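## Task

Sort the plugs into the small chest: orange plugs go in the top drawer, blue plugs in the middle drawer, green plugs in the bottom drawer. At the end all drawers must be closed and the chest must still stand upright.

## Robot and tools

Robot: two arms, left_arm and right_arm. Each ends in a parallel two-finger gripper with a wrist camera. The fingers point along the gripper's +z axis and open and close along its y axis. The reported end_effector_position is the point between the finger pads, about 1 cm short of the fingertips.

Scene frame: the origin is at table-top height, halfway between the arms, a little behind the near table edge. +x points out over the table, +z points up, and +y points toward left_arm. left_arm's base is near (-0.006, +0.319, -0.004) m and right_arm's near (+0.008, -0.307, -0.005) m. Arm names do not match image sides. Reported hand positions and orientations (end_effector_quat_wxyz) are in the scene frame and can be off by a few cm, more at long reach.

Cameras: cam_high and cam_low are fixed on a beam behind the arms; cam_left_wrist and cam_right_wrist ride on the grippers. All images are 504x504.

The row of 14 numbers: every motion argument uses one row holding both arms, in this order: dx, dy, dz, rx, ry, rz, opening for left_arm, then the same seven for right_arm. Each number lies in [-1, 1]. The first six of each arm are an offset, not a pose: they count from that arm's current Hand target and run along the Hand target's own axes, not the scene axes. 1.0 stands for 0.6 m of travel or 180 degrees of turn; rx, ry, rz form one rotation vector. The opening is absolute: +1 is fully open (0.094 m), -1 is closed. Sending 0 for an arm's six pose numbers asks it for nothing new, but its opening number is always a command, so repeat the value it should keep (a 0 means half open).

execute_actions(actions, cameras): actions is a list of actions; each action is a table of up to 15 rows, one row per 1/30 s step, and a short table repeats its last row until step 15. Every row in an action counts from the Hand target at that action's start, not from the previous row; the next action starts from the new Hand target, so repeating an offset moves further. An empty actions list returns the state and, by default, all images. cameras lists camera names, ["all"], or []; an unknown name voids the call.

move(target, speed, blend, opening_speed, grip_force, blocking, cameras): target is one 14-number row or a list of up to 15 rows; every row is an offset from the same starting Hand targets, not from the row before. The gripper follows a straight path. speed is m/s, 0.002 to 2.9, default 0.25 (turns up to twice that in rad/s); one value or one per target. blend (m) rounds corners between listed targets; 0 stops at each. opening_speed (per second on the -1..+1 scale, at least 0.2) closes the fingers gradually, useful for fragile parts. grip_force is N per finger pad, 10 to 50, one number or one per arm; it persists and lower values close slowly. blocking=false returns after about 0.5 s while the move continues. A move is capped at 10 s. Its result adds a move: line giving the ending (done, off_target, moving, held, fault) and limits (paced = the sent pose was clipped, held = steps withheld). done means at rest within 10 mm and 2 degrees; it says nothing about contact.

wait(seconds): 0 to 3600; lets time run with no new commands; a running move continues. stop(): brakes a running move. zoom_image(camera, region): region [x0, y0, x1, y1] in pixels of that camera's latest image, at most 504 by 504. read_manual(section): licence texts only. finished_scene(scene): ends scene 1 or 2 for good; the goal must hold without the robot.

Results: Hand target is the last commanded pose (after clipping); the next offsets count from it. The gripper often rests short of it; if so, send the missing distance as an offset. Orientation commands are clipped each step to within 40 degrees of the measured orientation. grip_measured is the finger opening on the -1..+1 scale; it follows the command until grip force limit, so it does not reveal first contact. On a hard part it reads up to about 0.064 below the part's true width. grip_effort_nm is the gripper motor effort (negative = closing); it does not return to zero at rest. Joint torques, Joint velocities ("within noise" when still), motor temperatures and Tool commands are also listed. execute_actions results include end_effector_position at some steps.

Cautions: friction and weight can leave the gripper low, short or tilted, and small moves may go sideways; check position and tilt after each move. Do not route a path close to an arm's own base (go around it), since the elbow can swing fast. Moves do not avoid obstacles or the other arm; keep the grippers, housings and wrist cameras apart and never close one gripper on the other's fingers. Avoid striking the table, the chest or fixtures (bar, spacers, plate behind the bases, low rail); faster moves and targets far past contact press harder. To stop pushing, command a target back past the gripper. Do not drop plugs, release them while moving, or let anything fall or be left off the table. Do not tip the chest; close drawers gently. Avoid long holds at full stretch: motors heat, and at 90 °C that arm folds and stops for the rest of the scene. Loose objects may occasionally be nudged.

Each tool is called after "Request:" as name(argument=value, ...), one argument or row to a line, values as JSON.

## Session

Request:
execute_actions(
  actions=[],
)

Request:
zoom_image(
  camera="cam_high",
  region=[190, 120, 330, 320],
)

Scene clock: 0.00 s.
left_arm: end_effector_position=(+0.3951, +0.3521, +0.1190) grip_measured=+1.000 grip_effort_nm=n/a end_effector_quat_wxyz=(+0.613, -0.073, +0.786, +0.012) | right_arm: end_effector_position=(+0.4075, -0.3416, +0.0777) grip_measured=+1.000 grip_effort_nm=n/a end_effector_quat_wxyz=(+0.574, +0.050, +0.817, -0.033)
Joint positions: left_arm=[0.083 1.52 0.392 0.86 -0.045 -0.092 0.094] | right_arm=[-0.035 1.573 0.369 0.874 0.051 0.026 0.094]
Joint velocities: within noise
Joint torques (N m): no reading
Motor temperatures (°C): left_arm=[18 24 22 20 18 20 20] | right_arm=[18 23 25 19 16 20 20]
Heat: left arm: 24 °C; right arm: 25 °C.
Hand target: left_arm +0.3988, +0.3526, +0.1296; +0.626, -0.073, +0.776, +0.012 | right_arm +0.4121, -0.3420, +0.0891; +0.588, +0.050, +0.806, -0.033
Tool commands: left_gripper/opening=+1.0 right_gripper/opening=+1.0
camera_calibration:
cam_left_wrist: T_world_to_cam=[[0.03741, -0.99908, -0.02085, 0.33576], [-0.72298, -0.01265, -0.69076, 0.40568], [0.68986, 0.04092, -0.72279, -0.09623]] pos_world=[0.34713, 0.34452, 0.21768]
cam_right_wrist: T_world_to_cam=[[-0.22853, -0.96932, -0.09056, -0.23471], [-0.75848, 0.23558, -0.60763, 0.46865], [0.61032, -0.07018, -0.78904, -0.10501]] pos_world=[0.36592, -0.34529, 0.18066]

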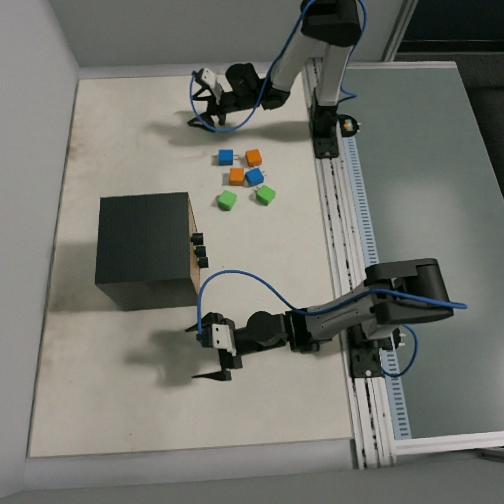

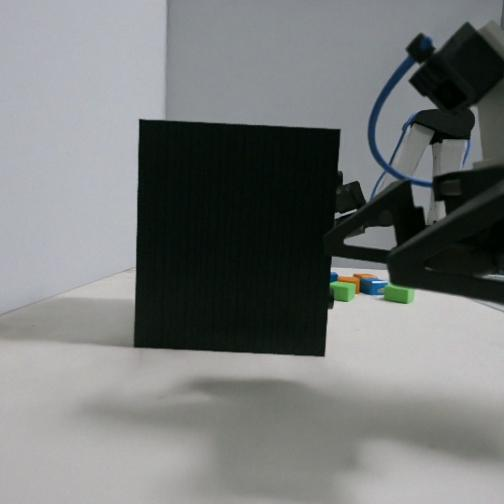

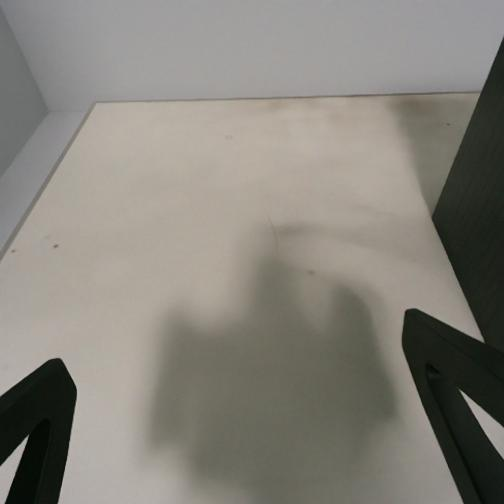

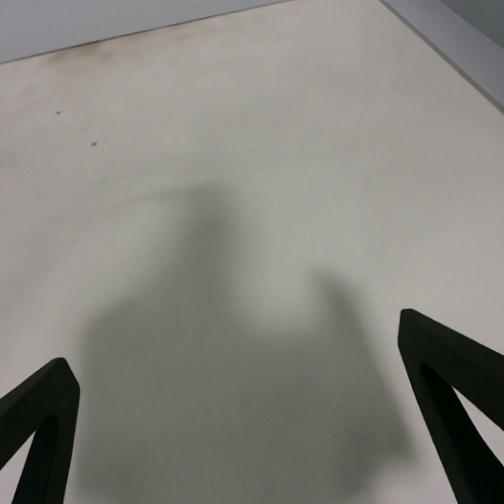

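Scaled by 2.520 from the camera's image (finer frame: 720x720).

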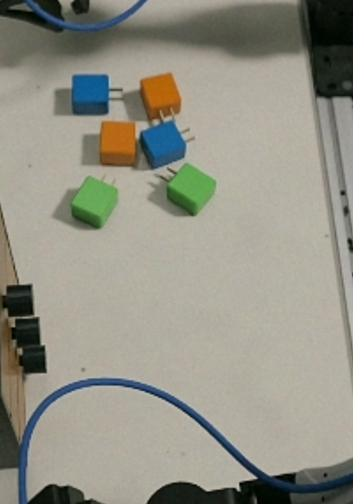

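Request:
move(
  target=[
    [0.0085,-0.017,-0.1875,0.0329,0.0431,0.0337,0.4,0,0,0,0,0,0,1],
    [0.0558,-0.364,-0.2063,0.0329,0.0431,0.0337,0.4,-0.1102,0.3013,-0.4082,-0.0225,0.4013,-0.0341,1],
  ],
  speed=0.35,
  blend=0.03,
  grip_force=40,
  cameras=["all"],
)

Scene clock: 8.97 s.
left_arm: end_effector_position=(+0.2949, +0.1268, +0.1286) grip_measured=+0.402 grip_effort_nm=-0.12 end_effector_quat_wxyz=(+0.561, +0.015, +0.827, +0.010) | right_arm: end_effector_position=(+0.2224, -0.1409, +0.2187) grip_measured=+1.000 grip_effort_nm=0.01 end_effector_quat_wxyz=(+0.063, -0.004, +0.997, +0.044)
Joint positions: left_arm=[-0.91 1.355 0.559 0.189 -0.828 -0.447 0.066] | right_arm=[0.712 1.469 1.622 -1.555 0.021 0.673 0.094]
Joint torques (N m): left_arm=[-0.12 -5.08 9.11 1.99 -0.28 -0.17] | right_arm=[-0.17 -5.16 8.55 0.52 -0.08 0.07]
Heat: left arm: 25 °C; right arm: 26 °C.
Hand target: left_arm +0.2999, +0.1198, +0.1396; +0.573, +0.000, +0.819, +0.000 | right_arm +0.2223, -0.1376, +0.2280; -0.001, +0.000, +1.000, +0.000
Off the commanded pose: left_arm 0.014 m, 3 deg | right_arm 0.010 m, 9 deg.
joint sent to its limit (right arm) — joint 4 (wrist pitch), lower limit. The joint targets are off in orientation, not in position.
grip_force (N): 40, 40
move: off_target (left_arm, right_arm)
cam_left_wrist: T_world_to_cam=[[-0.11666, -0.98699, -0.11067, 0.16995], [-0.79793, 0.15949, -0.58127, 0.32326], [0.59136, 0.02049, -0.80615, 0.03143]] pos_world=[0.25918, 0.11554, 0.23205]
cam_right_wrist: T_world_to_cam=[[-0.11468, -0.99304, -0.0269, -0.11232], [-0.89887, 0.0922, 0.4284, 0.15112], [-0.42294, 0.07331, -0.90319, 0.40822]] pos_world=[0.29561, -0.1554, 0.30094]

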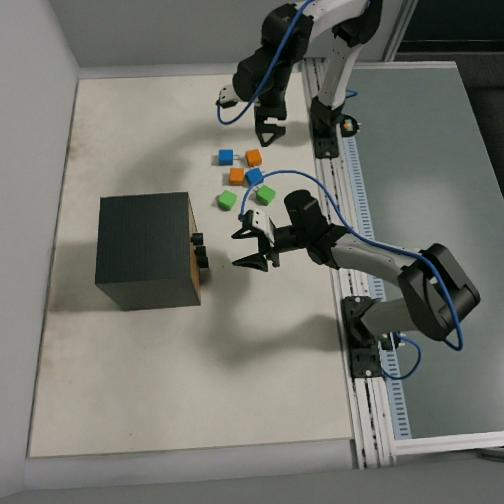

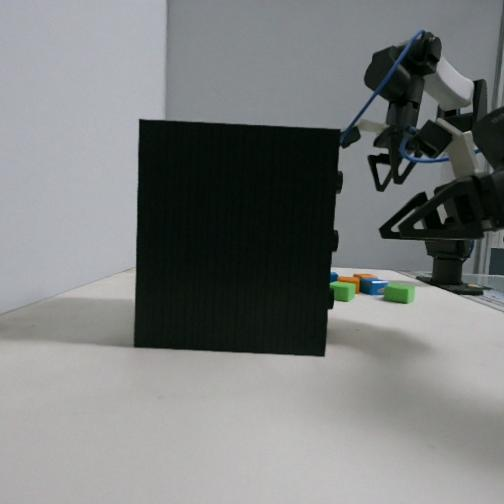

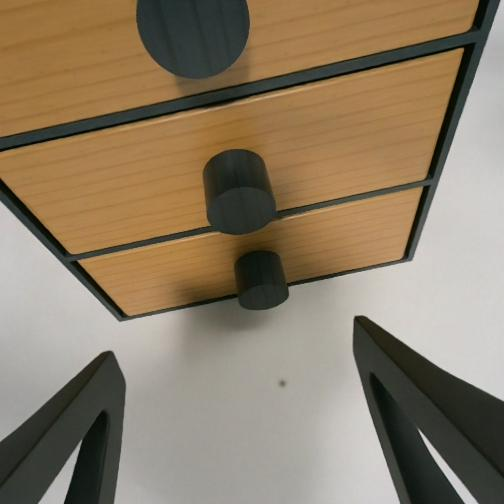

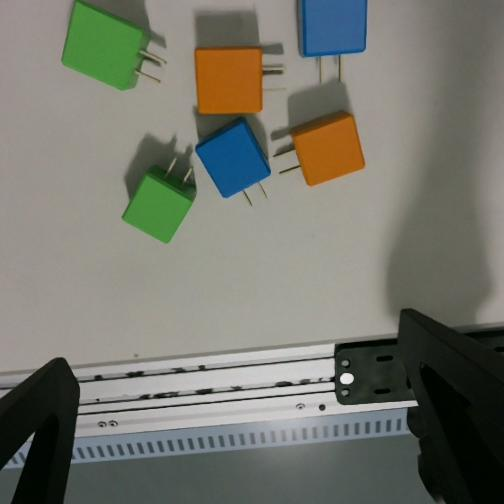

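Request:
move(
  target=[
    [0.141,-0.0033,0.0513,0,0,0,0.4,-0.1517,0.1267,0.0833,0,0,-0.3556,1],
    [0.0982,-0.0033,0.1865,0,-0.011,0,0.4,-0.1517,0.1267,0.0833,0,0,-0.3556,1],
    [0.0982,-0.0033,0.1865,0,-0.011,0,-0.7,-0.1517,0.1267,0.0833,0,0,-0.3556,1],
  ],
  speed=[0.25,0.15,0.1],
  blend=[0.005,0,0],
  cameras=["cam_low","cam_left_wrist","cam_right_wrist"],
)

Scene clock: 21.50 s.
left_arm: end_effector_position=(+0.3767, +0.1219, +0.0416) grip_measured=-0.422 grip_effort_nm=-0.79 end_effector_quat_wxyz=(+0.579, +0.003, +0.816, +0.008) | right_arm: end_effector_position=(+0.3104, -0.0658, +0.1752) grip_measured=+1.000 grip_effort_nm=0.00 end_effector_quat_wxyz=(+0.034, -0.522, +0.852, +0.010)
Joint positions: left_arm=[-0.714 1.945 0.602 0.879 -0.684 -0.298 0.027] | right_arm=[0.708 1.971 2.041 -1.557 -0.002 -0.42 0.094]
Joint torques (N m): left_arm=[0.94 -8.29 6.27 2.31 -0.03 0.09] | right_arm=[0.28 -8.05 8.76 0.39 0.07 -0.09]
Motor temperatures (°C): left_arm=[18 26 25 26 18 20 20] | right_arm=[18 25 28 20 16 20 19]
Heat: left arm: 26 °C; right arm: 28 °C.
Hand target: left_arm +0.3848, +0.1178, +0.0460; +0.587, +0.000, +0.809, +0.000 | right_arm +0.3133, -0.0617, +0.1779; -0.001, -0.530, +0.848, +0.001
Off the commanded pose: left_arm 0.010 m, 2 deg | right_arm 0.006 m, 4 deg.
joint sent to its limit (right arm) — joint 4 (wrist pitch), lower limit. The joint targets are off in orientation, not in position.
grip_force (N): 40, 40
move: off_target (right_arm)
cam_left_wrist: T_world_to_cam=[[-0.09587, -0.99056, -0.09799, 0.15719], [-0.77537, 0.13605, -0.61668, 0.33465], [0.62419, 0.01686, -0.78109, -0.09998]] pos_world=[0.33695, 0.11187, 0.14368]
cam_right_wrist: T_world_to_cam=[[0.82394, -0.56045, 0.08375, -0.31115], [-0.52914, -0.70802, 0.46767, 0.06756], [-0.20281, -0.42965, -0.87993, 0.29515]] pos_world=[0.35198, 0.00026, 0.25417]

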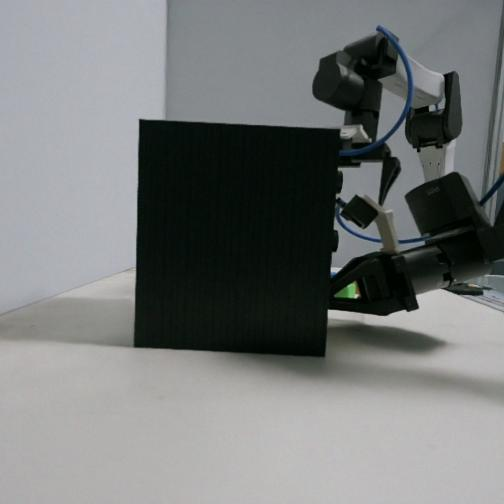

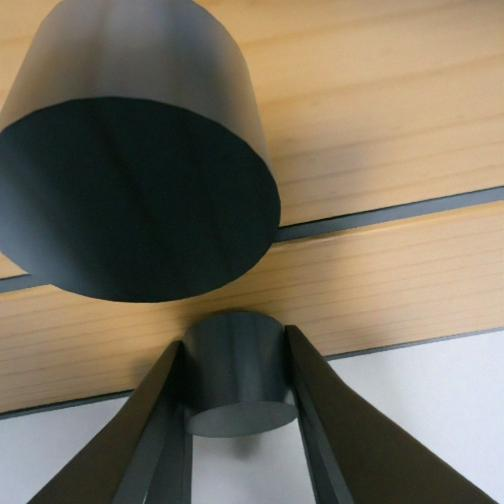

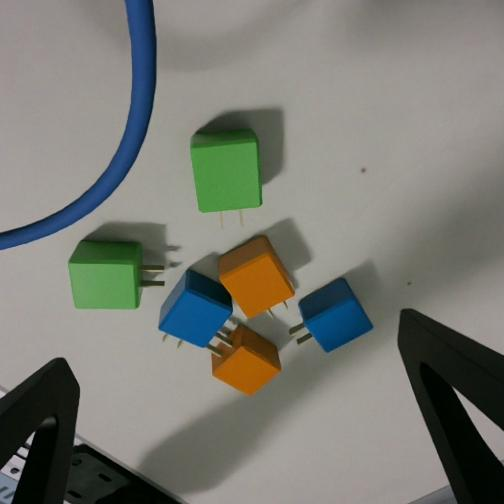

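Request:
move(
  target=[
    [0.0773,-0.01,-0.2378,0,0,0,-0.7,0.0783,0.1417,0.1467,0,0,0.533,0.35],
    [0.0773,-0.01,-0.2378,0,0,0,0.3,0.0783,0.1417,0.27,0,0,0.533,0.35],
    [-0.1288,-0.01,-0.3048,0,0,0,0.3,0.0783,0.1417,0.27,0,0,0.533,-0.6],
    [-0.1288,-0.01,-0.3048,0,0,0,0.3,0.0783,0.1417,0.03,0,0,0.533,-0.6],
  ],
  speed=[0.13,0.15,0.2,0.25],
  cameras=["all"],
)

Scene clock: 36.23 s.
left_arm: end_effector_position=(+0.2315, +0.1163, +0.1679) grip_measured=+0.298 grip_effort_nm=0.14 end_effector_quat_wxyz=(+0.584, +0.013, +0.812, +0.008) | right_arm: end_effector_position=(+0.2173, -0.0676, +0.0212) grip_measured=+0.352 grip_effort_nm=-0.08 end_effector_quat_wxyz=(+0.000, +0.269, +0.963, +0.004)
Joint positions: left_arm=[-1.187 1.193 0.633 -0.216 -1.072 -0.691 0.061] | right_arm=[0.889 1.792 1.177 -0.935 0.008 1.404 0.064]
Joint torques (N m): left_arm=[0.91 -3.67 9.37 1.54 -0.41 -0.13] | right_arm=[0.17 -6.37 5.48 0.37 0.08 0.19]
Heat: left arm: 28 °C; right arm: 28 °C.
Hand target: left_arm +0.2349, +0.1117, +0.1762; +0.587, +0.000, +0.809, +0.000 | right_arm +0.2159, -0.0666, +0.0161; -0.001, +0.275, +0.961, +0.000 (not the last commanded pose)
Tool commands: left_gripper/opening=+0.3 right_gripper/opening=+0.35
Off the commanded pose: left_arm 0.010 m, 2 deg | right_arm 0.139 m, 1 deg.
grip_force (N): 40, 40
move: off_target (right_arm; path cut at 10 s); path passed 2 of 4 targets; target 3's new opening was not sent; target 2's new opening was sent with left_arm's hand 0.012 m and 2 deg from that target
cam_left_wrist: T_world_to_cam=[[-0.11086, -0.98759, -0.11127, 0.1554], [-0.76525, 0.15626, -0.62448, 0.2973], [0.63412, 0.01592, -0.77307, 0.0858]] pos_world=[0.19033, 0.10565, 0.26928]
cam_right_wrist: T_world_to_cam=[[-0.61487, -0.7858, 0.06681, 0.07527], [-0.64431, 0.54939, 0.532, 0.19773], [-0.45475, 0.28407, -0.8441, 0.24222]] pos_world=[0.28383, -0.11829, 0.09424]

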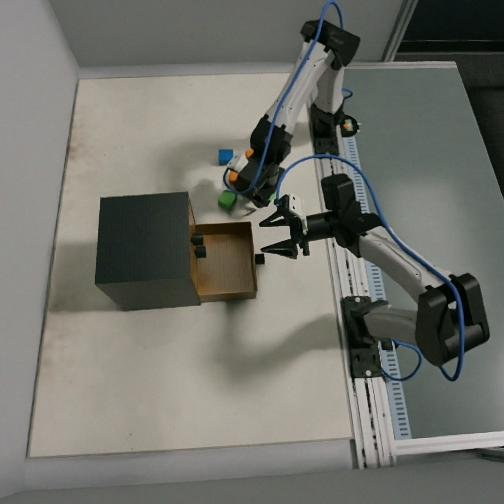

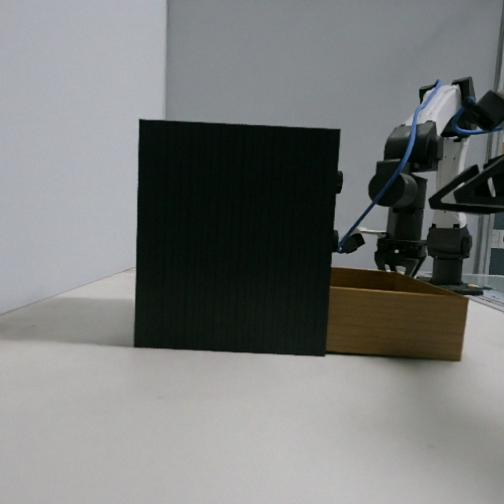

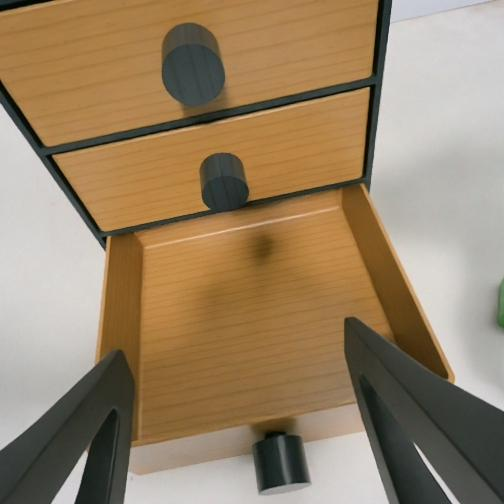

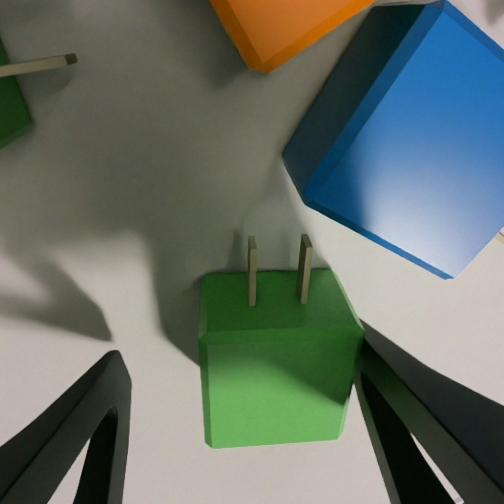

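Request:
move(
  target=[
    [-0.0162,0.2333,-0.0578,0,0,0,0.3,0,0,0,0,0,0,-0.6],
    [-0.0162,0.2333,-0.0578,0,0,0,0.3,0,0,-0.35,0,0,0,-0.6],
    [-0.0162,0.2333,-0.0578,0,0,0,0.3,-0.0427,0.3157,-0.39,0.0324,-0.0585,-0.6751,-0.6],
  ],
  speed=[0.25,0.3,0.3],
  blend=[0,0.03,0],
  cameras=["all"],
)

Scene clock: 45.33 s.
left_arm: end_effector_position=(+0.2050, +0.2509, +0.1917) grip_measured=+0.298 grip_effort_nm=0.14 end_effector_quat_wxyz=(+0.584, +0.000, +0.811, +0.003) | right_arm: end_effector_position=(+0.3366, +0.0752, +0.2476) grip_measured=-0.182 grip_effort_nm=-0.84 end_effector_quat_wxyz=(-0.240, +0.688, -0.684, +0.039)
Joint positions: left_arm=[-0.909 0.411 0.449 -0.572 -0.857 -0.424 0.061] | right_arm=[0.949 2.3 2.782 -1.566 0.148 -0.697 0.038]
Joint torques (N m): left_arm=[1.02 0.1 7.49 1.92 -0.09 0.19] | right_arm=[0.27 -9.84 8.23 1.13 0.16 -0.06]
Heat: left arm: 27 °C; right arm: 29 °C.
Hand target: left_arm +0.2049, +0.2517, +0.1962; +0.587, +0.000, +0.809, +0.000 | right_arm +0.3384, +0.0805, +0.2499; -0.061, +0.704, -0.705, +0.060
Off the commanded pose: left_arm 0.005 m, 1 deg | right_arm 0.006 m, 21 deg.
joint read past its limit (right arm) — joint 4 (wrist pitch), lower limit.
joint sent to its limit (right arm) — joint 4 (wrist pitch), lower limit. The joint targets are off in orientation, not in position.
grip_force (N): 40, 40
move: off_target (right_arm)
cam_left_wrist: T_world_to_cam=[[-0.09484, -0.99148, -0.08933, 0.28154], [-0.76638, 0.12999, -0.62909, 0.27849], [0.63535, 0.0088, -0.77218, 0.12024]] pos_world=[0.16373, 0.24188, 0.29319]
cam_right_wrist: T_world_to_cam=[[0.8918, -0.184, 0.41333, -0.39244], [-0.27917, -0.94271, 0.18267, 0.1515], [0.35604, -0.2783, -0.89207, 0.22831]] pos_world=[0.31098, 0.13415, 0.3382]

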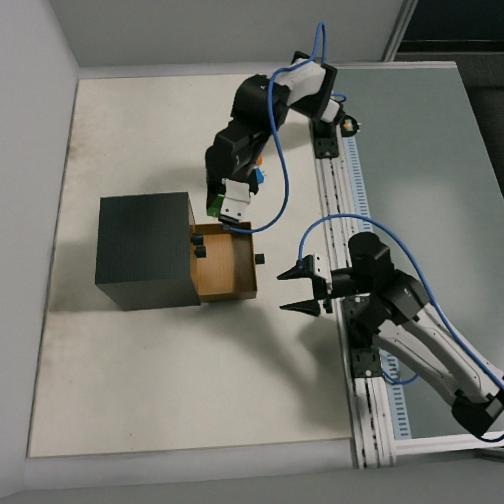

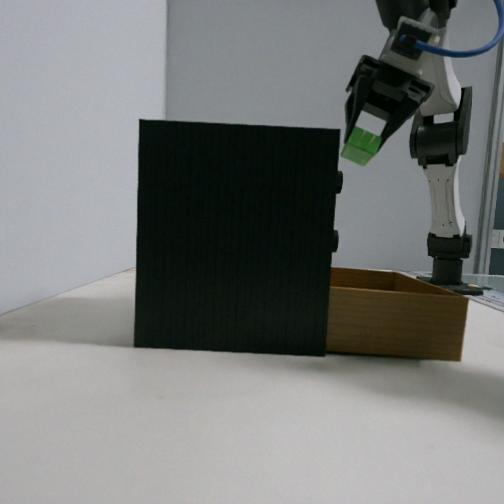

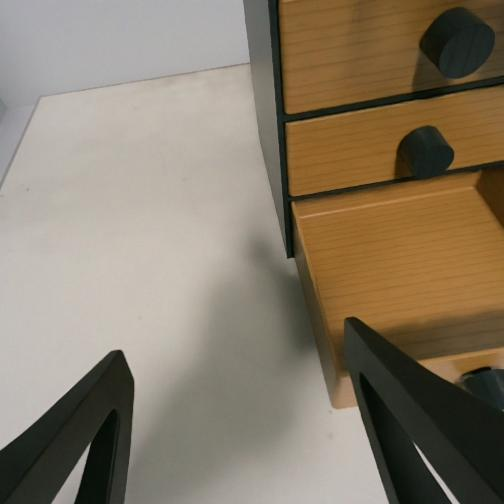

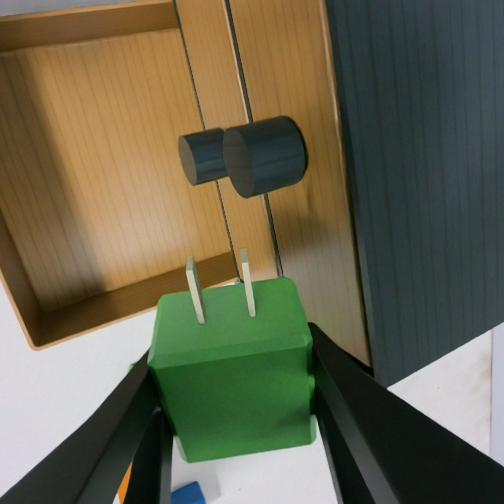

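Request:
move(
  target=[
    [0,0,0,0,0,0,0.3,-0.0042,0.0557,0.2102,0,0,0,-0.6],
    [0,0,0,0,0,0,0.3,-0.0042,0.0797,0.3465,0,0,0,-0.6],
    [0,0,0,0,0,0,0.3,-0.0042,0.0797,0.3465,0,0,0,0.1],
  ],
  speed=[0.25,0.15,0.1],
  blend=[0.01,0,0],
  cameras=["cam_low","cam_right_wrist","cam_left_wrist"],
)

Scene clock: 50.53 s.
left_arm: end_effector_position=(+0.2050, +0.2509, +0.1917) grip_measured=+0.298 grip_effort_nm=0.14 end_effector_quat_wxyz=(+0.584, +0.000, +0.811, +0.003) | right_arm: end_effector_position=(+0.3256, +0.0772, +0.0240) grip_measured=+0.098 grip_effort_nm=0.10 end_effector_quat_wxyz=(-0.040, +0.705, -0.705, +0.063)
Joint positions: left_arm=[-0.909 0.411 0.449 -0.572 -0.857 -0.424 0.061] | right_arm=[0.964 2.474 2.251 -1.274 0.151 -0.642 0.052]
Joint torques (N m): left_arm=[1.21 0.31 7.42 1.83 -0.16 0.08] | right_arm=[0.09 -15.75 5.96 0.56 0.04 0.06]
Heat: left arm: 28 °C; right arm: 29 °C.
Hand target: left_arm +0.2049, +0.2517, +0.1962; +0.587, +0.000, +0.809, +0.000 | right_arm +0.3266, +0.0832, +0.0369; -0.060, +0.704, -0.705, +0.060
Off the commanded pose: left_arm 0.005 m, 1 deg | right_arm 0.014 m, 2 deg.
grip_force (N): 40, 40
move: off_target (right_arm); target 3's new opening was sent with right_arm's hand 0.014 m and 4 deg from that target
cam_left_wrist: T_world_to_cam=[[-0.09484, -0.99148, -0.08933, 0.28154], [-0.76638, 0.12999, -0.62909, 0.27849], [0.63535, 0.0088, -0.77218, 0.12024]] pos_world=[0.16373, 0.24188, 0.29319]
cam_right_wrist: T_world_to_cam=[[0.96834, -0.11346, 0.22234, -0.3157], [-0.21764, -0.81995, 0.52944, 0.15341], [0.12223, -0.56107, -0.81869, 0.12951]] pos_world=[0.32327, 0.16263, 0.095]
Images, in order (width x height): cam_low 504x504, cam_left_wrist 504x504, cam_right_wrist 504x504.

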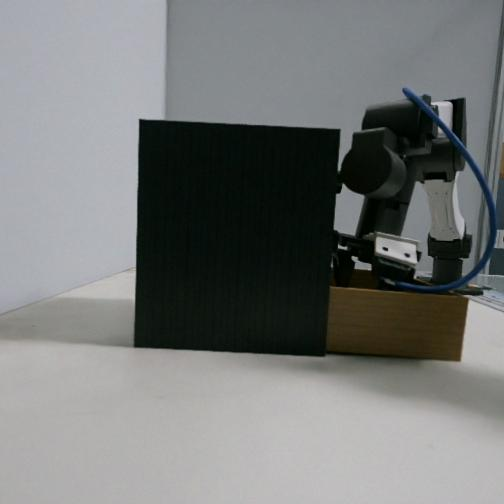

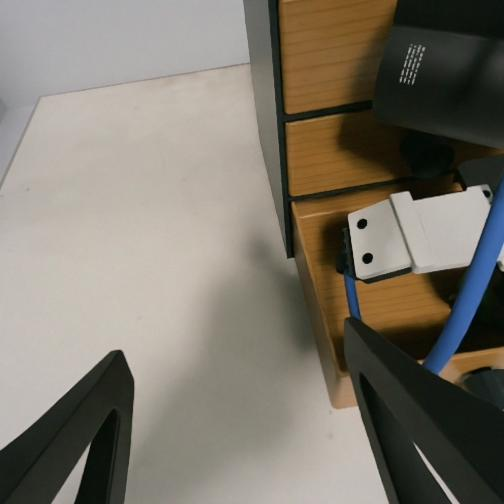

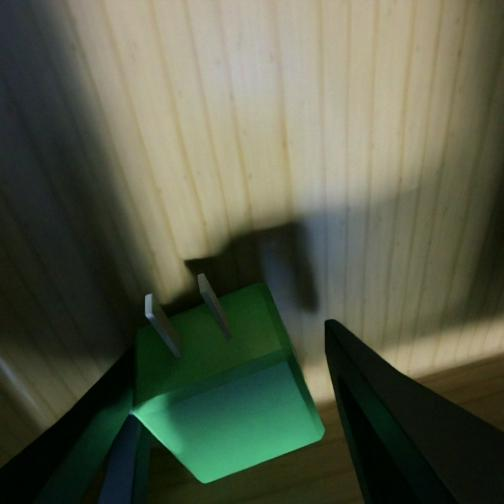

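Request:
move(
  target=[
    [0,0,0,0,0,0,1,0,-0.0616,-0.3497,0,0,0,0.1],
    [-0.0472,-0.5233,0.1775,0.3958,0.2474,0.5455,1,0.7383,0.0957,-0.2928,-0.0432,0.0432,0.498,1],
  ],
  speed=[0.25,0.35],
  cameras=["all"],
)

Scene clock: 58.07 s.
left_arm: end_effector_position=(+0.3147, -0.0578, +0.1934) grip_measured=+0.998 grip_effort_nm=0.13 end_effector_quat_wxyz=(+0.154, +0.831, +0.534, +0.020) | right_arm: end_effector_position=(+0.2446, -0.3618, +0.1945) grip_measured=+0.998 grip_effort_nm=0.10 end_effector_quat_wxyz=(+0.033, +0.002, +0.999, -0.014)
Joint positions: left_arm=[-0.832 2.344 2.64 -1.56 0.023 1.144 0.094] | right_arm=[-0.197 1.409 1.479 -1.555 0.006 -0.223 0.094]
Joint torques (N m): left_arm=[-0.16 -12.83 7.94 0.95 0.08 0.15] | right_arm=[-0.81 -6.58 5.71 0.38 -0.12 -0.09]
Motor temperatures (°C): left_arm=[18 27 29 26 18 20 20] | right_arm=[18 31 29 20 16 20 20]
Heat: left arm: 29 °C; right arm: 31 °C.
Hand target: left_arm +0.3150, -0.0622, +0.1900; +0.000, +0.848, +0.530, +0.000 | right_arm +0.2394, -0.3598, +0.2000; -0.001, +0.000, +1.000, +0.000
Off the commanded pose: left_arm 0.006 m, 18 deg | right_arm 0.008 m, 4 deg.
joint sent to its limit (left arm) — joint 4 (wrist pitch), lower limit. The joint targets are off in orientation, not in position.
joint sent to its limit (right arm) — joint 4 (wrist pitch), lower limit. The joint targets are off in orientation, not in position.
grip_force (N): 40, 40
move: off_target (left_arm, right_arm); target 2's new opening was sent with right_arm's hand 0.008 m and 4 deg from that target
cam_left_wrist: T_world_to_cam=[[-0.83889, 0.49522, -0.22587, 0.33247], [0.3713, 0.82409, 0.4278, -0.11857], [0.39799, 0.27501, -0.8752, 0.16462]] pos_world=[0.25741, -0.1122, 0.26989]
cam_right_wrist: T_world_to_cam=[[-0.12788, -0.98739, 0.09333, -0.3479], [-0.86941, 0.15689, 0.46852, 0.21014], [-0.47725, -0.02123, -0.87851, 0.38618]] pos_world=[0.32251, -0.36829, 0.27328]

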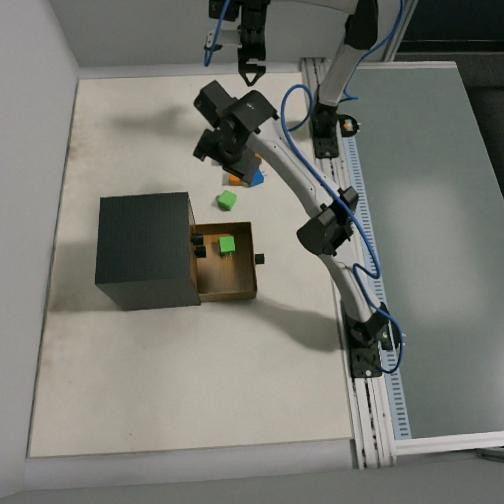

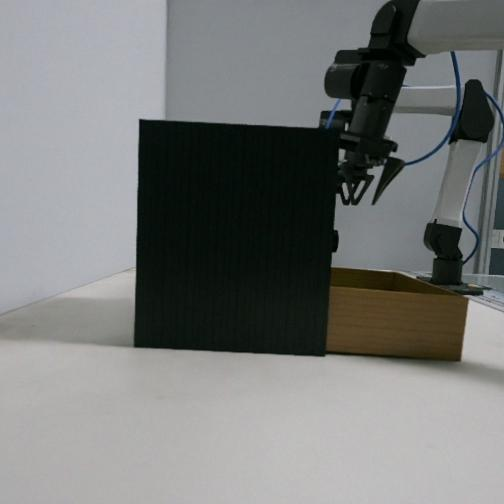

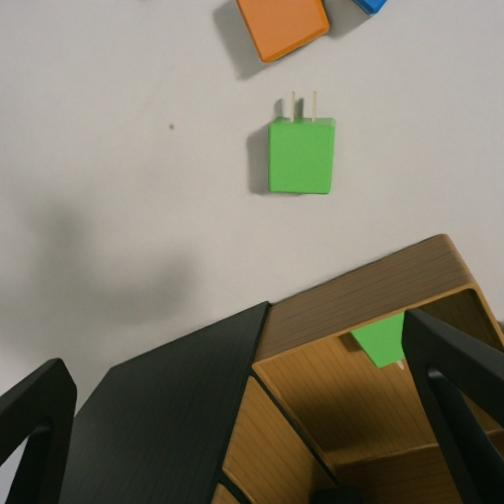

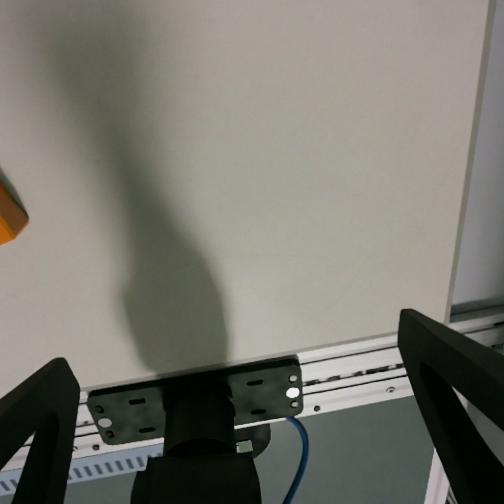

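Request:
move(
  target=[-0.0253,0.001,0.1917,0,0,0,1,0,0,0,0,0,0,1],
  speed=0.25,
  cameras=["cam_left_wrist"],
)

Scene clock: 60.80 s.
left_arm: end_effector_position=(+0.3080, -0.0728, +0.0743) grip_measured=+0.998 grip_effort_nm=0.13 end_effector_quat_wxyz=(+0.034, +0.848, +0.529, +0.002) | right_arm: end_effector_position=(+0.2446, -0.3618, +0.1945) grip_measured=+0.998 grip_effort_nm=0.10 end_effector_quat_wxyz=(+0.033, +0.002, +0.999, -0.014)
Joint positions: left_arm=[-0.866 2.596 2.649 -1.561 0.023 1.141 0.094] | right_arm=[-0.197 1.409 1.479 -1.555 0.006 -0.223 0.094]
Joint torques (N m): left_arm=[0.03 -16.29 7.99 0.43 0.04 -0.1] | right_arm=[-0.8 -6.57 5.71 0.38 -0.12 -0.09]
Heat: left arm: 29 °C; right arm: 31 °C.
Hand target: left_arm +0.3088, -0.0761, +0.0751; +0.000, +0.848, +0.530, +0.000 | right_arm +0.2394, -0.3598, +0.2000; -0.001, +0.000, +1.000, +0.000
Off the commanded pose: left_arm 0.004 m, 4 deg | right_arm 0.008 m, 4 deg.
joint sent to its limit (left arm) — joint 4 (wrist pitch), lower limit. The joint targets are off in orientation, not in position.
joint sent to its limit (right arm) — joint 4 (wrist pitch), lower limit. The joint targets are off in orientation, not in position.
grip_force (N): 40, 40
move: off_target (left_arm)
cam_left_wrist: T_world_to_cam=[[-0.84242, 0.53881, 0.00414, 0.29457], [0.46652, 0.7255, 0.50597, -0.09503], [0.26961, 0.42817, -0.86254, 0.11692]] pos_world=[0.26096, -0.13984, 0.14771]

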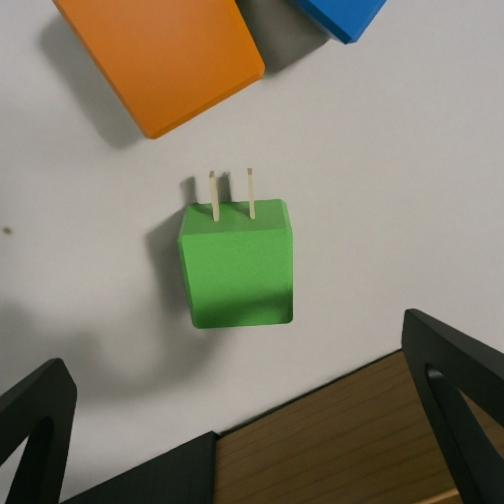

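Request:
move(
  target=[
    [-0.0075,0,0.095,0,0,0,0.6,0,0,0,0,0,0,1],
    [-0.0075,0,0.095,0,0,0,-0.6,0,0,0,0,0,0,1],
    [-0.0075,0,-0.1417,0,0,0,-0.6,0,0,0,0,0,0,1],
    [0.3577,-0.1908,-0.1417,-0.054,0.0125,-0.1436,-0.6,0,0,0,0,0,0,1],
  ],
  speed=[0.15,0.2,0.25,0.3],
  blend=[0,0,0.02,0],
  cameras=["cam_high","cam_low","cam_left_wrist"],
)

Scene clock: 69.47 s.
left_arm: end_effector_position=(+0.2968, +0.1657, +0.1508) grip_measured=-0.190 grip_effort_nm=-0.84 end_effector_quat_wxyz=(+0.041, +0.703, +0.708, +0.053) | right_arm: end_effector_position=(+0.2446, -0.3618, +0.1945) grip_measured=+0.998 grip_effort_nm=0.10 end_effector_quat_wxyz=(+0.033, +0.002, +0.999, -0.014)
Joint positions: left_arm=[-0.476 1.747 1.602 -1.328 -0.062 1.071 0.038] | right_arm=[-0.197 1.409 1.479 -1.555 0.006 -0.223 0.094]
Joint torques (N m): left_arm=[0.91 -13.08 6.06 0.74 -0.04 0.1] | right_arm=[-0.81 -6.57 5.72 0.38 -0.12 -0.08]
Motor temperatures (°C): left_arm=[18 34 29 24 18 20 20] | right_arm=[18 30 28 20 16 20 20]
Heat: left arm: 34 °C; right arm: 30 °C.
Hand target: left_arm +0.3000, +0.1669, +0.1601; +0.061, +0.705, +0.704, +0.061 | right_arm +0.2394, -0.3598, +0.2000; -0.001, +0.000, +1.000, +0.000
Off the commanded pose: left_arm 0.010 m, 3 deg | right_arm 0.008 m, 4 deg.
joint sent to its limit (right arm) — joint 4 (wrist pitch), lower limit. The joint targets are off in orientation, not in position.
grip_force (N): 40, 40
move: off_target (left_arm)
cam_left_wrist: T_world_to_cam=[[-0.9927, 0.10318, -0.06248, 0.28318], [0.05169, 0.8319, 0.55251, -0.20315], [0.10899, 0.54524, -0.83116, 0.10729]] pos_world=[0.27992, 0.08128, 0.21911]

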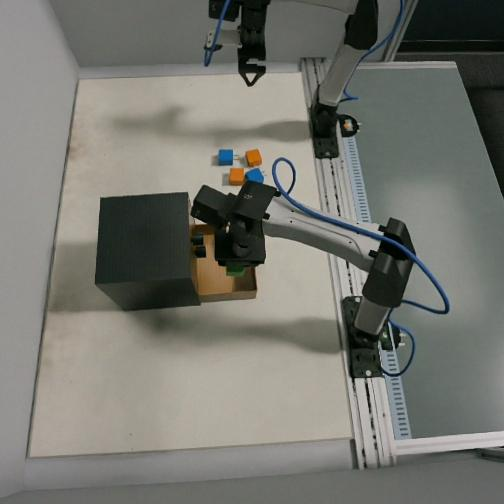

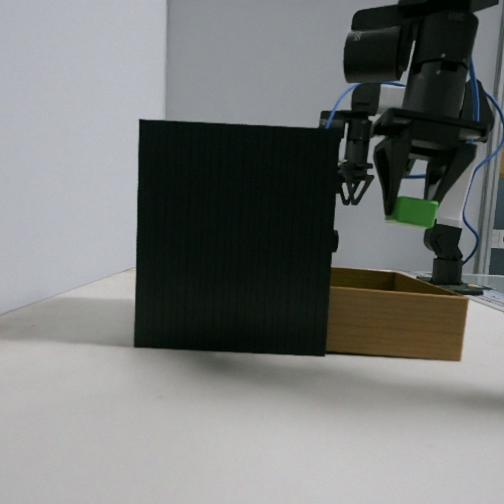

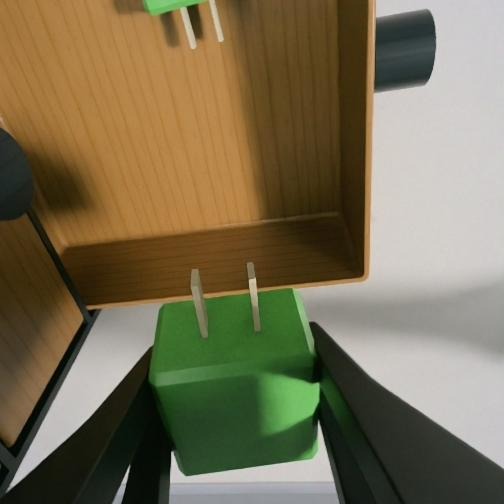

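Request:
move(
  target=[
    [-0.0033,0.0119,0.1917,0,0,0,-0.6,0,0,0,0,0,0,1],
    [-0.0033,0.0119,0.1917,0,0,0,0.1,0,0,0,0,0,0,1],
    [-0.0033,0.0443,0.0078,0,0,0,0.1,0,0,0,0,0,0,1],
  ],
  speed=[0.17,0.1,0.25],
  cameras=["cam_left_wrist"],
)

Scene clock: 74.47 s.
left_arm: end_effector_position=(+0.3222, +0.1636, +0.1468) grip_measured=+0.097 grip_effort_nm=0.14 end_effector_quat_wxyz=(+0.045, +0.705, +0.706, +0.055) | right_arm: end_effector_position=(+0.2446, -0.3618, +0.1945) grip_measured=+0.998 grip_effort_nm=0.10 end_effector_quat_wxyz=(+0.033, +0.002, +0.999, -0.014)
Joint positions: left_arm=[-0.448 1.829 1.684 -1.318 -0.062 1.106 0.052] | right_arm=[-0.197 1.409 1.479 -1.555 0.006 -0.223 0.094]
Joint torques (N m): left_arm=[1.31 -12.21 8.73 0.48 0.04 0.17] | right_arm=[-0.8 -6.6 5.72 0.38 -0.12 -0.08]
Heat: left arm: 34 °C; right arm: 29 °C.
Hand target: left_arm +0.3270, +0.1649, +0.1600; +0.061, +0.705, +0.704, +0.061 | right_arm +0.2394, -0.3598, +0.2000; -0.001, +0.000, +1.000, +0.000
Off the commanded pose: left_arm 0.014 m, 2 deg | right_arm 0.008 m, 4 deg.
joint sent to its limit (right arm) — joint 4 (wrist pitch), lower limit. The joint targets are off in orientation, not in position.
grip_force (N): 40, 40
move: off_target (left_arm); target 2's new opening was sent with left_arm's hand 0.013 m and 2 deg from that target
cam_left_wrist: T_world_to_cam=[[-0.99134, 0.11017, -0.07145, 0.30811], [0.05267, 0.83206, 0.55218, -0.20072], [0.12028, 0.54364, -0.83066, 0.09892]] pos_world=[0.30411, 0.07929, 0.21501]

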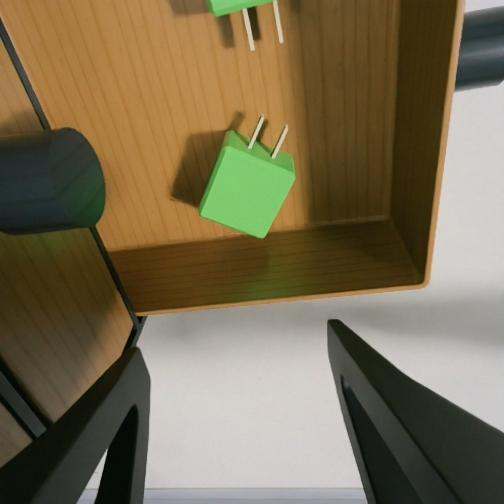

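Request:
move(
  target=[
    [-0.0967,-0.2336,0.0096,-0.2603,-0.2598,-0.4498,-1,0,0,0,0,0,0,1],
    [-0.0967,-0.2508,0.1555,-0.2603,-0.2598,-0.4498,-1,0,0,0,0,0,0,1],
    [-0.085,0.0397,0.2067,-0.2603,-0.2598,-0.4498,-1,-0.11,0.2717,0.0417,0,0,0,1],
  ],
  speed=[0.3,0.15,0.13],
  blend=[0,0.005,0],
  cameras=["all"],
)

Scene clock: 83.43 s.
left_arm: end_effector_position=(+0.3581, +0.1210, +0.0317) grip_measured=-0.995 grip_effort_nm=-0.26 end_effector_quat_wxyz=(+0.557, +0.010, +0.830, +0.018) | right_arm: end_effector_position=(+0.2992, -0.2007, +0.1714) grip_measured=+0.998 grip_effort_nm=0.10 end_effector_quat_wxyz=(-0.008, -0.003, +1.000, -0.004)
Joint positions: left_arm=[-0.756 1.911 0.576 0.786 -0.712 -0.344 0] | right_arm=[0.387 1.727 1.71 -1.555 0.006 0.352 0.094]
Joint torques (N m): left_arm=[1.55 -8.02 7.01 2.43 -0.05 0.1] | right_arm=[-0.05 -6.04 8.73 0.31 0 0.09]
Heat: left arm: 33 °C; right arm: 29 °C.
Hand target: left_arm +0.3717, +0.1140, +0.0420; +0.573, +0.000, +0.819, +0.000 | right_arm +0.3054, -0.1967, +0.1749; -0.001, +0.000, +1.000, +0.000
Off the commanded pose: left_arm 0.018 m, 3 deg | right_arm 0.008 m, 1 deg.
grip_force (N): 40, 40
move: off_target (left_arm)
cam_left_wrist: T_world_to_cam=[[-0.1014, -0.98788, -0.1175, 0.15574], [-0.80633, 0.15079, -0.57192, 0.32199], [0.58271, 0.03675, -0.81185, -0.08267]] pos_world=[0.3236, 0.10834, 0.13534]
cam_right_wrist: T_world_to_cam=[[-0.11206, -0.99015, 0.08398, -0.18332], [-0.82911, 0.13975, 0.54134, 0.21517], [-0.54775, -0.00897, -0.8366, 0.41182]] pos_world=[0.38343, -0.20789, 0.24344]

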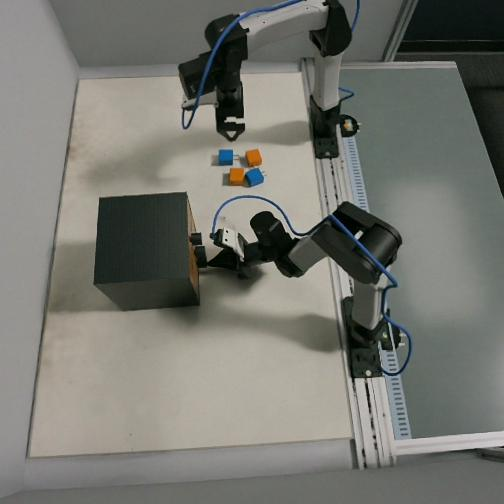

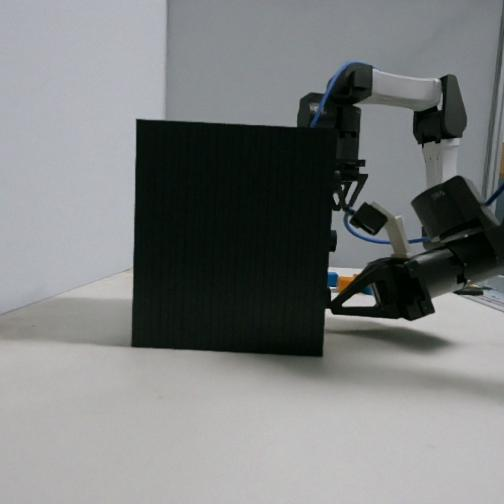

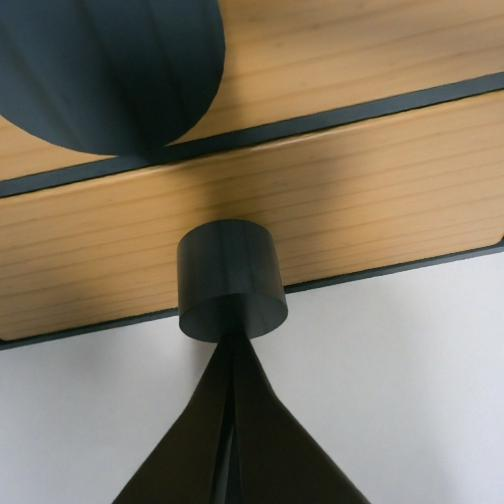

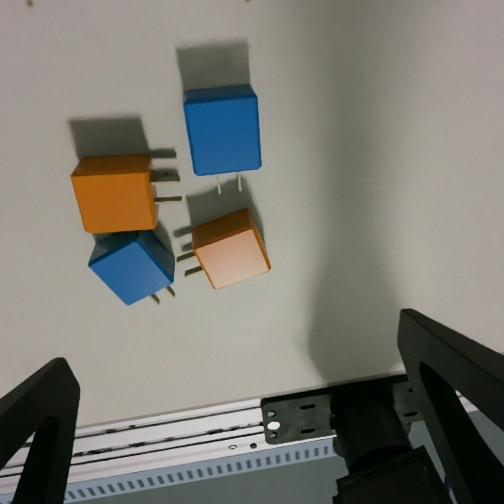

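Request:
move(
  target=[
    [-0.0719,0.0033,-0.1681,0,0,0,0.3,-0.0317,-0.005,0.265,0,0,0,0.4],
    [-0.1267,0.0033,-0.0178,0,0,0,0.3,-0.0317,-0.005,0.265,0,0,0,0.4],
    [-0.1267,0.0033,-0.0178,0,0,0,-0.7,-0.0317,-0.005,0.265,0,0,0,-0.6],
  ],
  speed=[0.2,0.15,0.1],
  cameras=["cam_left_wrist","cam_right_wrist"],
)

Scene clock: 90.10 s.
left_arm: end_effector_position=(+0.3779, +0.1214, +0.1086) grip_measured=-0.422 grip_effort_nm=-0.80 end_effector_quat_wxyz=(+0.563, +0.004, +0.827, +0.009) | right_arm: end_effector_position=(+0.3222, -0.1990, +0.0207) grip_measured=-0.180 grip_effort_nm=-0.84 end_effector_quat_wxyz=(+0.001, +0.001, +1.000, +0.000)
Joint positions: left_arm=[-0.704 1.669 0.71 0.451 -0.665 -0.318 0.027] | right_arm=[0.365 1.841 1.244 -0.955 0.006 0.339 0.039]
Joint torques (N m): left_arm=[1.26 -7.47 8.39 2.26 -0.05 0.11] | right_arm=[-0.77 -6.86 5.82 0.45 -0.01 -0.08]
Heat: left arm: 33 °C; right arm: 29 °C.
Hand target: left_arm +0.3877, +0.1159, +0.1171; +0.573, +0.000, +0.819, +0.000 | right_arm +0.3240, -0.1996, +0.0158; -0.001, +0.000, +1.000, +0.000
Off the commanded pose: left_arm 0.014 m, 2 deg | right_arm 0.005 m, 0 deg.
grip_force (N): 40, 40
move: off_target (left_arm); target 3's new opening was sent with left_arm's hand 0.014 m and 2 deg from that target
cam_left_wrist: T_world_to_cam=[[-0.09902, -0.99023, -0.09823, 0.16448], [-0.79861, 0.13797, -0.58582, 0.38212], [0.59364, 0.02044, -0.80447, -0.03475]] pos_world=[0.34209, 0.11086, 0.21206]
cam_right_wrist: T_world_to_cam=[[-0.12189, -0.98969, 0.07521, -0.16307], [-0.83805, 0.14322, 0.52646, 0.31953], [-0.5318, 0.00114, -0.84687, 0.29544]] pos_world=[0.40503, -0.20749, 0.09424]

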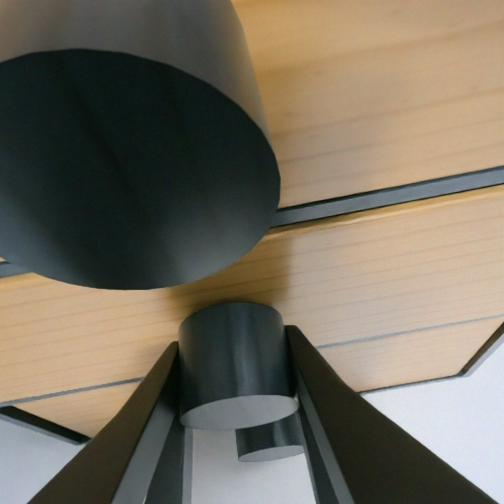

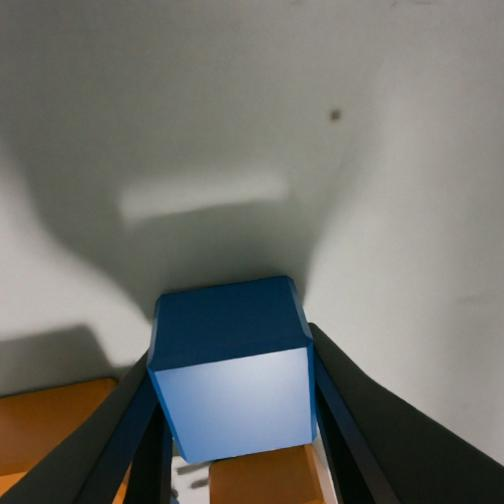

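Request:
move(
  target=[
    [0.0855,-0.0133,-0.235,0,0,0,-0.7,0,0,-0.2,0,0,0,-0.6],
    [0.0855,-0.0133,-0.235,0,0,0,0.3,0,0,-0.2,0,0,0,-0.6],
    [-0.1025,-0.0133,-0.3033,0,0,0,0.3,0,0,-0.39,0,0,0,-0.6],
    [-0.0853,0.225,-0.3504,0,0,0,0.3,-0.005,0.4793,-0.39,0.0432,-0.0432,-0.498,-0.6],
  ],
  speed=[0.14,0.1,0.25,0.35],
  blend=[0,0,0.02,0],
  cameras=["all"],
)

Scene clock: 97.80 s.
left_arm: end_effector_position=(+0.2081, +0.2495, +0.2375) grip_measured=+0.298 grip_effort_nm=0.14 end_effector_quat_wxyz=(+0.573, -0.003, +0.819, +0.000) | right_arm: end_effector_position=(+0.3254, +0.0830, +0.2474) grip_measured=-0.180 grip_effort_nm=-0.84 end_effector_quat_wxyz=(-0.239, +0.689, -0.683, +0.034)
Joint positions: left_arm=[-0.862 0.519 0.663 -0.687 -0.803 -0.423 0.061] | right_arm=[0.977 2.295 2.773 -1.566 0.151 -0.671 0.039]
Joint torques (N m): left_arm=[0.96 -0.27 6.48 1.89 -0.09 0.13] | right_arm=[0.2 -9.91 8.21 1.12 0.16 -0.06]
Heat: left arm: 33 °C; right arm: 30 °C.
Hand target: left_arm +0.2077, +0.2509, +0.2372; +0.573, +0.000, +0.819, +0.000 | right_arm +0.3274, +0.0879, +0.2501; -0.061, +0.704, -0.705, +0.060
Off the commanded pose: left_arm 0.001 m, 0 deg | right_arm 0.006 m, 21 deg.
joint read past its limit (right arm) — joint 4 (wrist pitch), lower limit.
joint sent to its limit (right arm) — joint 4 (wrist pitch), lower limit. The joint targets are off in orientation, not in position.
grip_force (N): 40, 40
move: off_target (right_arm); target 2's new opening was sent with left_arm's hand 0.019 m and 3 deg from that target
cam_left_wrist: T_world_to_cam=[[-0.09665, -0.99231, -0.0773, 0.28232], [-0.78315, 0.12375, -0.6094, 0.31029], [0.61428, 0.00164, -0.78909, 0.16382]] pos_world=[0.16966, 0.24149, 0.34019]
cam_right_wrist: T_world_to_cam=[[0.89553, -0.18309, 0.40559, -0.38041], [-0.27436, -0.94477, 0.17928, 0.15527], [0.35036, -0.27183, -0.8963, 0.23658]] pos_world=[0.30038, 0.14135, 0.3385]

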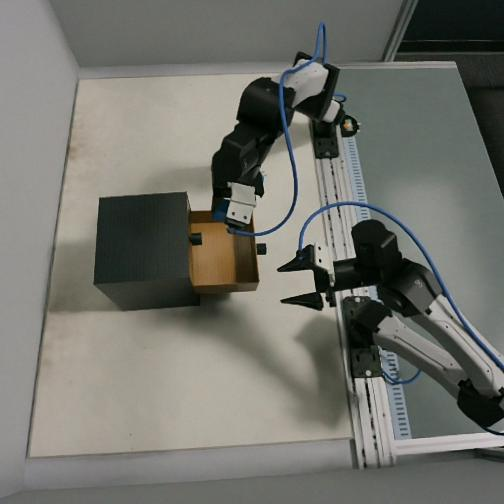

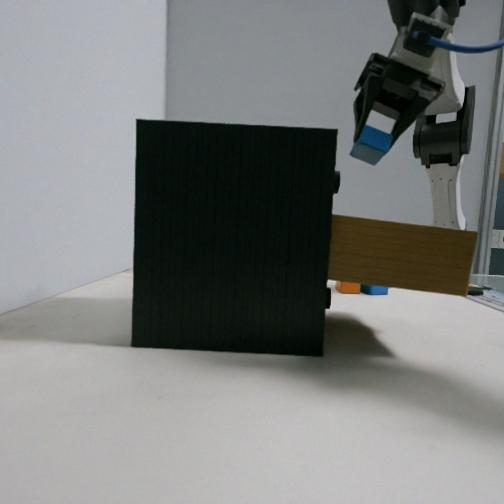

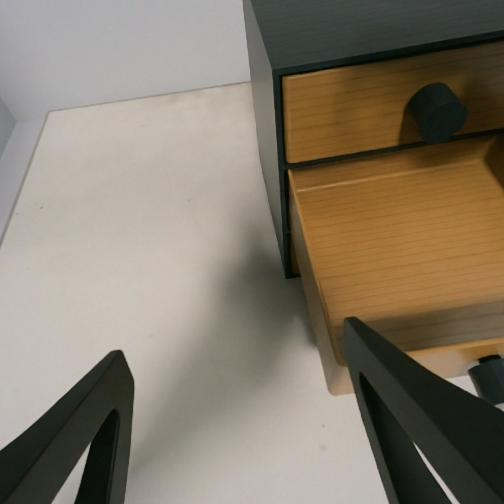

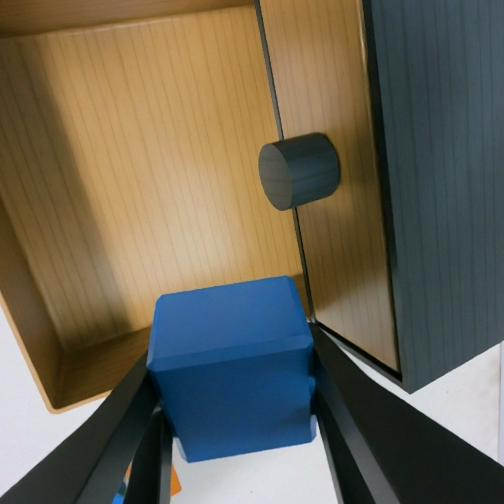

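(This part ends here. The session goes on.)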